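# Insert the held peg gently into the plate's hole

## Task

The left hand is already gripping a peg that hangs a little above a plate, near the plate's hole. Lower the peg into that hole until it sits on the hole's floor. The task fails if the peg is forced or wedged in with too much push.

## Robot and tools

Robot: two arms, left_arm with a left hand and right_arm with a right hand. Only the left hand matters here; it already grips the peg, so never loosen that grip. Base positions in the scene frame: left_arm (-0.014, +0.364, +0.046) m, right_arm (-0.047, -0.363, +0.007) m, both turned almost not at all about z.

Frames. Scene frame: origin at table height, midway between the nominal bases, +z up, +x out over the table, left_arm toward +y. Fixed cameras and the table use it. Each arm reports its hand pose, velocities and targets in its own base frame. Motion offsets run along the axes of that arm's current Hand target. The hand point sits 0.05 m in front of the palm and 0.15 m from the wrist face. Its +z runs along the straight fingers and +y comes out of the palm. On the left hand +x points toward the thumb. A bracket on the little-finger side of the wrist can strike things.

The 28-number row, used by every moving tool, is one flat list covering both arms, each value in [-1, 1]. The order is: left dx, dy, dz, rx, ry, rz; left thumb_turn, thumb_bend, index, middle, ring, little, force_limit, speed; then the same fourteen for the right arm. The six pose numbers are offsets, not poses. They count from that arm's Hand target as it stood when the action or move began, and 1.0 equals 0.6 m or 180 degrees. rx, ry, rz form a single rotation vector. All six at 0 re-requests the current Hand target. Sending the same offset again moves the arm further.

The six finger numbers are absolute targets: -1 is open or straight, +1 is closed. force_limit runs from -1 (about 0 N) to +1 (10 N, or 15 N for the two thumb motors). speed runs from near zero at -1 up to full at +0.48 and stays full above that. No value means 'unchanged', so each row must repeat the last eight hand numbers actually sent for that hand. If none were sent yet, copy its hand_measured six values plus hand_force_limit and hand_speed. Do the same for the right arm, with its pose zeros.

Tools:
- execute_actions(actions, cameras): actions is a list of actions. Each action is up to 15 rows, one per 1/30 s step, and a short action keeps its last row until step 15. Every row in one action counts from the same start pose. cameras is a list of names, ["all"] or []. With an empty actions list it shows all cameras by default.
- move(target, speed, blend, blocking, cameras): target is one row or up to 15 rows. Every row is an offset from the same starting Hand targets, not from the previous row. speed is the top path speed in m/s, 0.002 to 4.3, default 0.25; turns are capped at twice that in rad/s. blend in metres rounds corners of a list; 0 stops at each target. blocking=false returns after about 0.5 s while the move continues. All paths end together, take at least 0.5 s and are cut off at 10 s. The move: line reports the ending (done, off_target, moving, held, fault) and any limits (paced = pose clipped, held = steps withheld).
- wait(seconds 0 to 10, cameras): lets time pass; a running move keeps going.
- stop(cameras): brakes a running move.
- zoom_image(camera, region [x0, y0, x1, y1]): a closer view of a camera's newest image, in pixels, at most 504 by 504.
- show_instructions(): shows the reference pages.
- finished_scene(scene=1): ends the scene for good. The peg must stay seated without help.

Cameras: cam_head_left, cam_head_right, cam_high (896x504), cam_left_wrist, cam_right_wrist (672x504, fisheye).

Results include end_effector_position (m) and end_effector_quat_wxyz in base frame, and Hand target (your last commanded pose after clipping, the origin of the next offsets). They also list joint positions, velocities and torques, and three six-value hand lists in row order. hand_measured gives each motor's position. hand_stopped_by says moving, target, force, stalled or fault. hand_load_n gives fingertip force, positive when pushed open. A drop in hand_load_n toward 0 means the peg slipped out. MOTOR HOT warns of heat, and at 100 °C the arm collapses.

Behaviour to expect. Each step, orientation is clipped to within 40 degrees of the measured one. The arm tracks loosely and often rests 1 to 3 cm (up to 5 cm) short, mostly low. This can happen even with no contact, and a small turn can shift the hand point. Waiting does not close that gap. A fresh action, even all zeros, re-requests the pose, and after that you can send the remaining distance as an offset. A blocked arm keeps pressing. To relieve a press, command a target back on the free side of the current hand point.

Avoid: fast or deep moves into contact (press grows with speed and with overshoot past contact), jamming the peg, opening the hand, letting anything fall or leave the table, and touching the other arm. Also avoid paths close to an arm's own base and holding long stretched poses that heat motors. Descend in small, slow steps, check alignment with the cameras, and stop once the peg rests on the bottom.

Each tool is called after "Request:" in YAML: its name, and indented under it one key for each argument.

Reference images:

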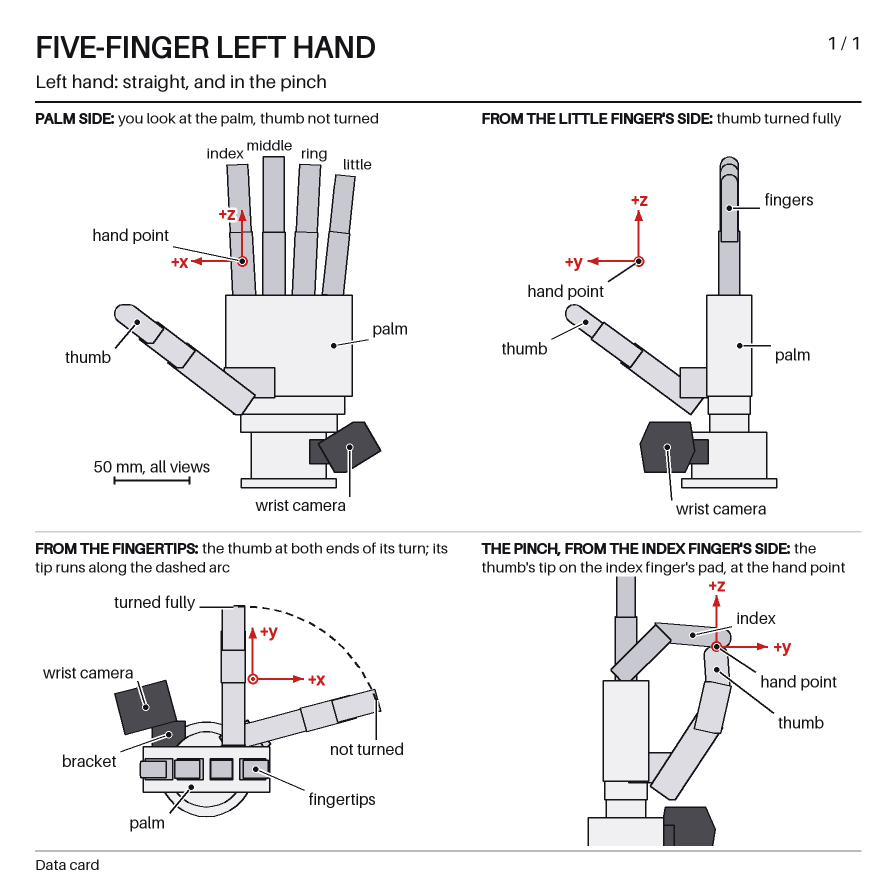

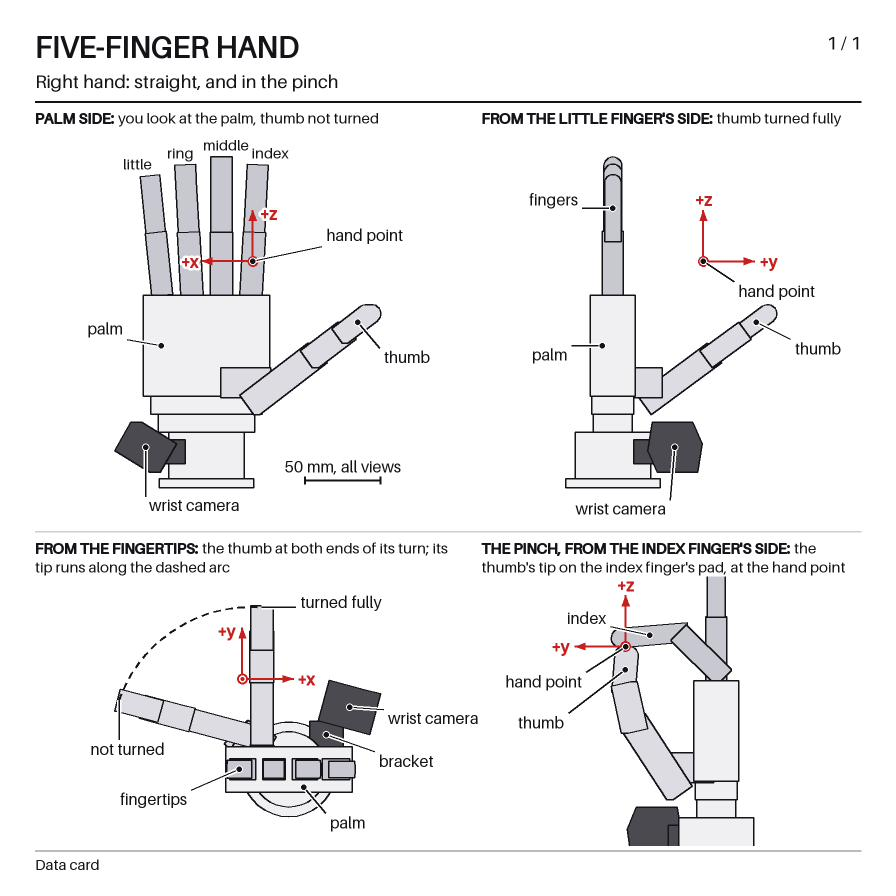

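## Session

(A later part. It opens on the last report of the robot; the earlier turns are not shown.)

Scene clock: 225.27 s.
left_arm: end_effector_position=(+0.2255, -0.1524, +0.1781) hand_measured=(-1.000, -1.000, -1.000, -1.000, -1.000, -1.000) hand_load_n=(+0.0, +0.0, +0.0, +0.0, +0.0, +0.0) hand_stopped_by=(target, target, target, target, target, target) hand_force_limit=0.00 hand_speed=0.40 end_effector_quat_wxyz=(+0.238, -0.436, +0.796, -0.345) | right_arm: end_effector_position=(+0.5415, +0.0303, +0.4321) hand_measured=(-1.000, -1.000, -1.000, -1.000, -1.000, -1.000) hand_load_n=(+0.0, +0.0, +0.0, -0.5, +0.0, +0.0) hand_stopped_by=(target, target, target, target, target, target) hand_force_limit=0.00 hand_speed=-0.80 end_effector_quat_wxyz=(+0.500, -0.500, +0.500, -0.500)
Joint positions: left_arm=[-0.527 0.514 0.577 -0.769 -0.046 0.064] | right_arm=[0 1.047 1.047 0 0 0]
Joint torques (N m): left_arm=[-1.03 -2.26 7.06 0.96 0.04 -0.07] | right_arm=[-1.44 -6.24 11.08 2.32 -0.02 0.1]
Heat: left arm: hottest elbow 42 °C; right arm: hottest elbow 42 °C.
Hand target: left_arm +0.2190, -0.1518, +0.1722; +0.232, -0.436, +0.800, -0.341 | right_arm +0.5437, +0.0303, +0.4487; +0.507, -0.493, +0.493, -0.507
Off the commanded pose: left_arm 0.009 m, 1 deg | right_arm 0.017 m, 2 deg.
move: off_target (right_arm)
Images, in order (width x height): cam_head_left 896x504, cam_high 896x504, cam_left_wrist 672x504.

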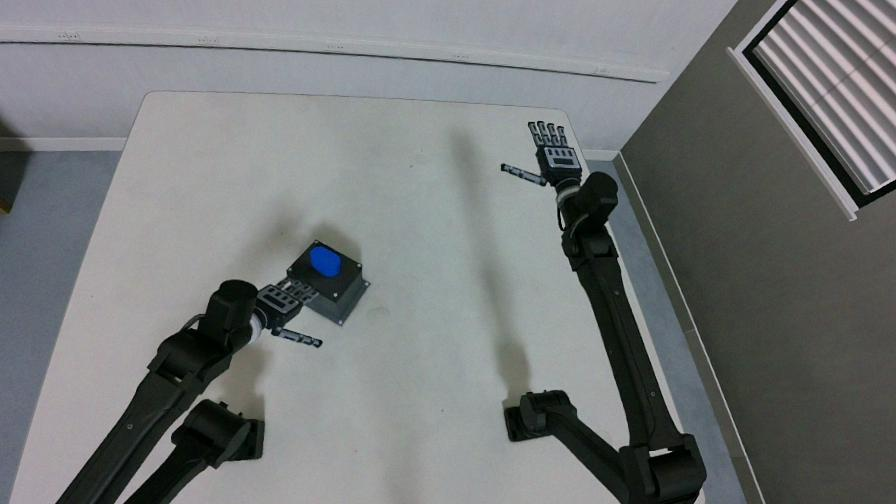

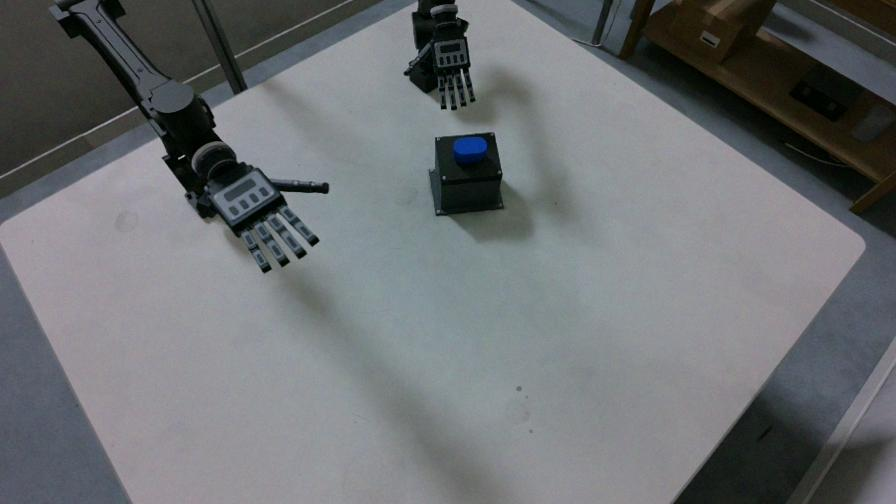

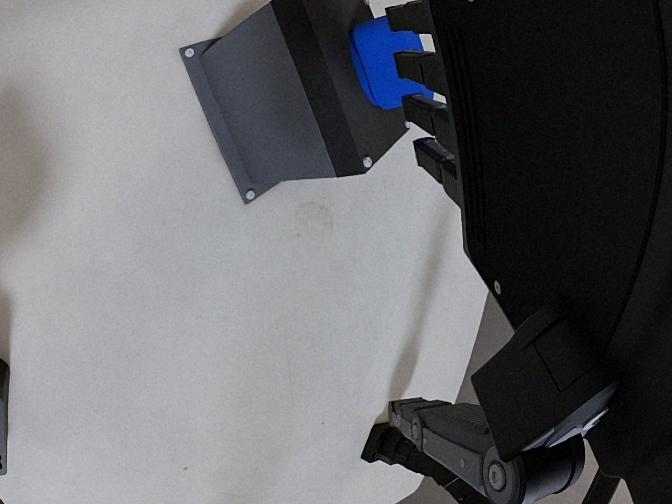

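Request:
move:
  target: [-0.0521,0.1229,0.0031,0,0,0,-1,-1,-1,-1,-1,-1,0,0.4,0,0,0,0,0,0,-1,-1,-1,-1,-1,-1,0,-0.8]
  speed: 0.1
  cameras: ["cam_left_wrist"]

Request:
zoom_image:
  camera: "cam_left_wrist"
  region: [240, 0, 480, 180]

Scene clock: 227.37 s.
left_arm: end_effector_position=(+0.2001, -0.1014, +0.1237) hand_measured=(-1.000, -1.000, -1.000, -1.000, -1.000, -1.000) hand_load_n=(+0.0, +0.0, +0.0, +0.0, +0.0, +0.0) hand_stopped_by=(target, target, target, target, target, target) hand_force_limit=0.00 hand_speed=0.40 end_effector_quat_wxyz=(+0.232, -0.436, +0.797, -0.347) | right_arm: end_effector_position=(+0.5415, +0.0303, +0.4321) hand_measured=(-1.000, -1.000, -1.000, -1.000, -1.000, -1.000) hand_load_n=(+0.0, +0.0, +0.0, +0.0, +0.0, +0.0) hand_stopped_by=(target, target, target, target, target, target) hand_force_limit=0.00 hand_speed=-0.80 end_effector_quat_wxyz=(+0.500, -0.500, +0.500, -0.500)
Joint positions: left_arm=[-0.243 0.326 0.406 -0.803 0.18 0.246] | right_arm=[0 1.047 1.047 0 0 0]
Joint torques (N m): left_arm=[0.21 -0.5 7.08 0.98 0.17 0.13] | right_arm=[-1.32 -6.24 11.1 2.3 -0.02 0.1]
Heat: left arm: hottest elbow 41 °C; right arm: hottest elbow 42 °C.
Hand target: left_arm +0.1964, -0.0972, +0.1181; +0.232, -0.436, +0.800, -0.341 | right_arm +0.5437, +0.0303, +0.4487; +0.507, -0.493, +0.493, -0.507
Off the commanded pose: left_arm 0.008 m, 1 deg | right_arm 0.017 m, 2 deg.
move: off_target (right_arm)
Images, in order (width x height): cam_left_wrist 672x504.

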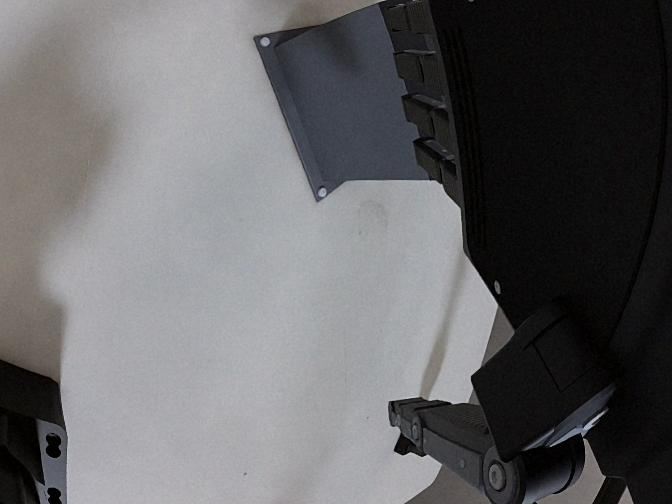

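Scaled by 2.100 from the camera's 672x504 image, which has a finer 960x720 frame.

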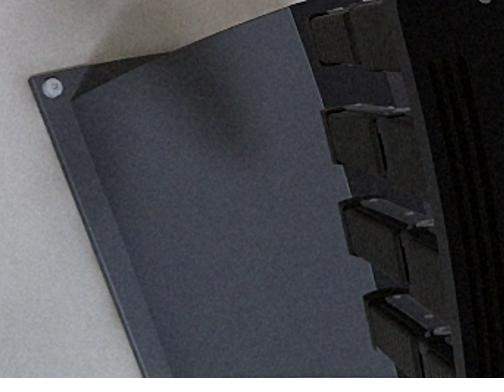

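Request:
move:
  target: [-0.0036,-0.0414,-0.0276,0.139,0,0,-1,-1,-1,-1,-1,-1,0,0.4,0,0,0,0,0,0,-1,-1,-1,-1,-1,-1,0,-0.8]
  speed: 0.3
  cameras: ["cam_left_wrist"]

Request:
zoom_image:
  camera: "cam_left_wrist"
  region: [240, 0, 480, 180]

Scene clock: 229.57 s.
left_arm: end_effector_position=(+0.1966, -0.1020, +0.1488) hand_measured=(-1.000, -1.000, -1.000, -1.000, -1.000, -1.000) hand_load_n=(+0.0, +0.0, +0.0, +0.0, +0.0, +0.0) hand_stopped_by=(target, target, target, target, target, target) hand_force_limit=0.00 hand_speed=0.40 end_effector_quat_wxyz=(+0.283, -0.381, +0.723, -0.501) | right_arm: end_effector_position=(+0.5415, +0.0303, +0.4321) hand_measured=(-1.000, -1.000, -1.000, -1.000, -1.000, -1.000) hand_load_n=(-0.5, +0.0, +0.0, +0.0, +0.0, +0.0) hand_stopped_by=(target, target, target, target, target, target) hand_force_limit=0.00 hand_speed=-0.80 end_effector_quat_wxyz=(+0.500, -0.500, +0.500, -0.500)
Joint positions: left_arm=[0.138 -0.004 0.279 -0.725 0.66 0.312] | right_arm=[0 1.047 1.047 0 0 0]
Joint torques (N m): left_arm=[0.21 0.97 6.86 2.5 0.29 0.12] | right_arm=[-1.44 -6.36 11.12 2.32 -0.02 0.1]
Heat: left arm: hottest elbow 41 °C; right arm: hottest elbow 42 °C.
Hand target: left_arm +0.1998, -0.0993, +0.1478; +0.321, -0.376, +0.707, -0.507 | right_arm +0.5437, +0.0303, +0.4487; +0.507, -0.493, +0.493, -0.507
Off the commanded pose: left_arm 0.004 m, 5 deg | right_arm 0.017 m, 2 deg.
joint sent to its limit (left arm) — joint 2 (shoulder), lower limit. The joint targets are off in orientation, not in position.
move: off_target (left_arm, right_arm)
Images, in order (width x height): cam_left_wrist 672x504.

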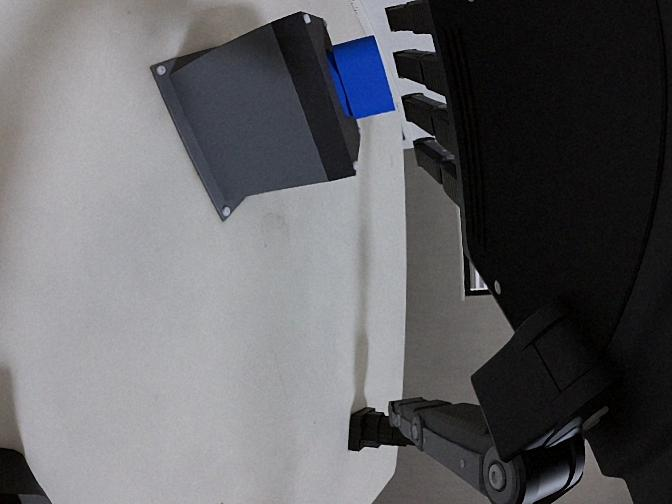

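Scaled by 2.100 from the camera's 672x504 image, which has a finer 960x720 frame.

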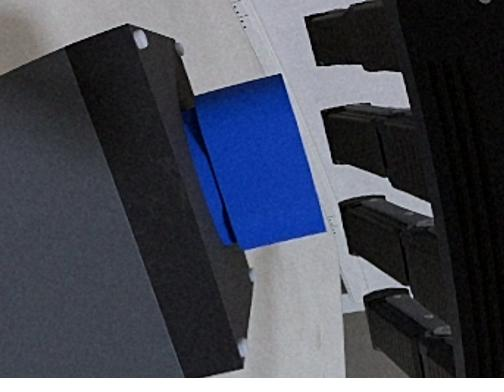

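Request:
zoom_image:
  camera: "cam_left_wrist"
  region: [310, 20, 410, 130]

Scaled by 4.582 from the camera's 672x504 image, which has a finer 960x720 frame.

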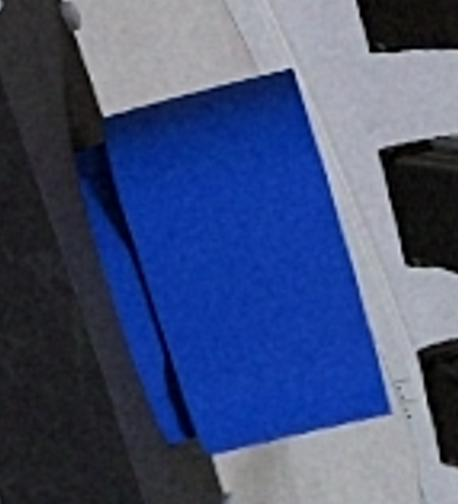

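Request:
finished_scene:

The scene is finished: the task was done.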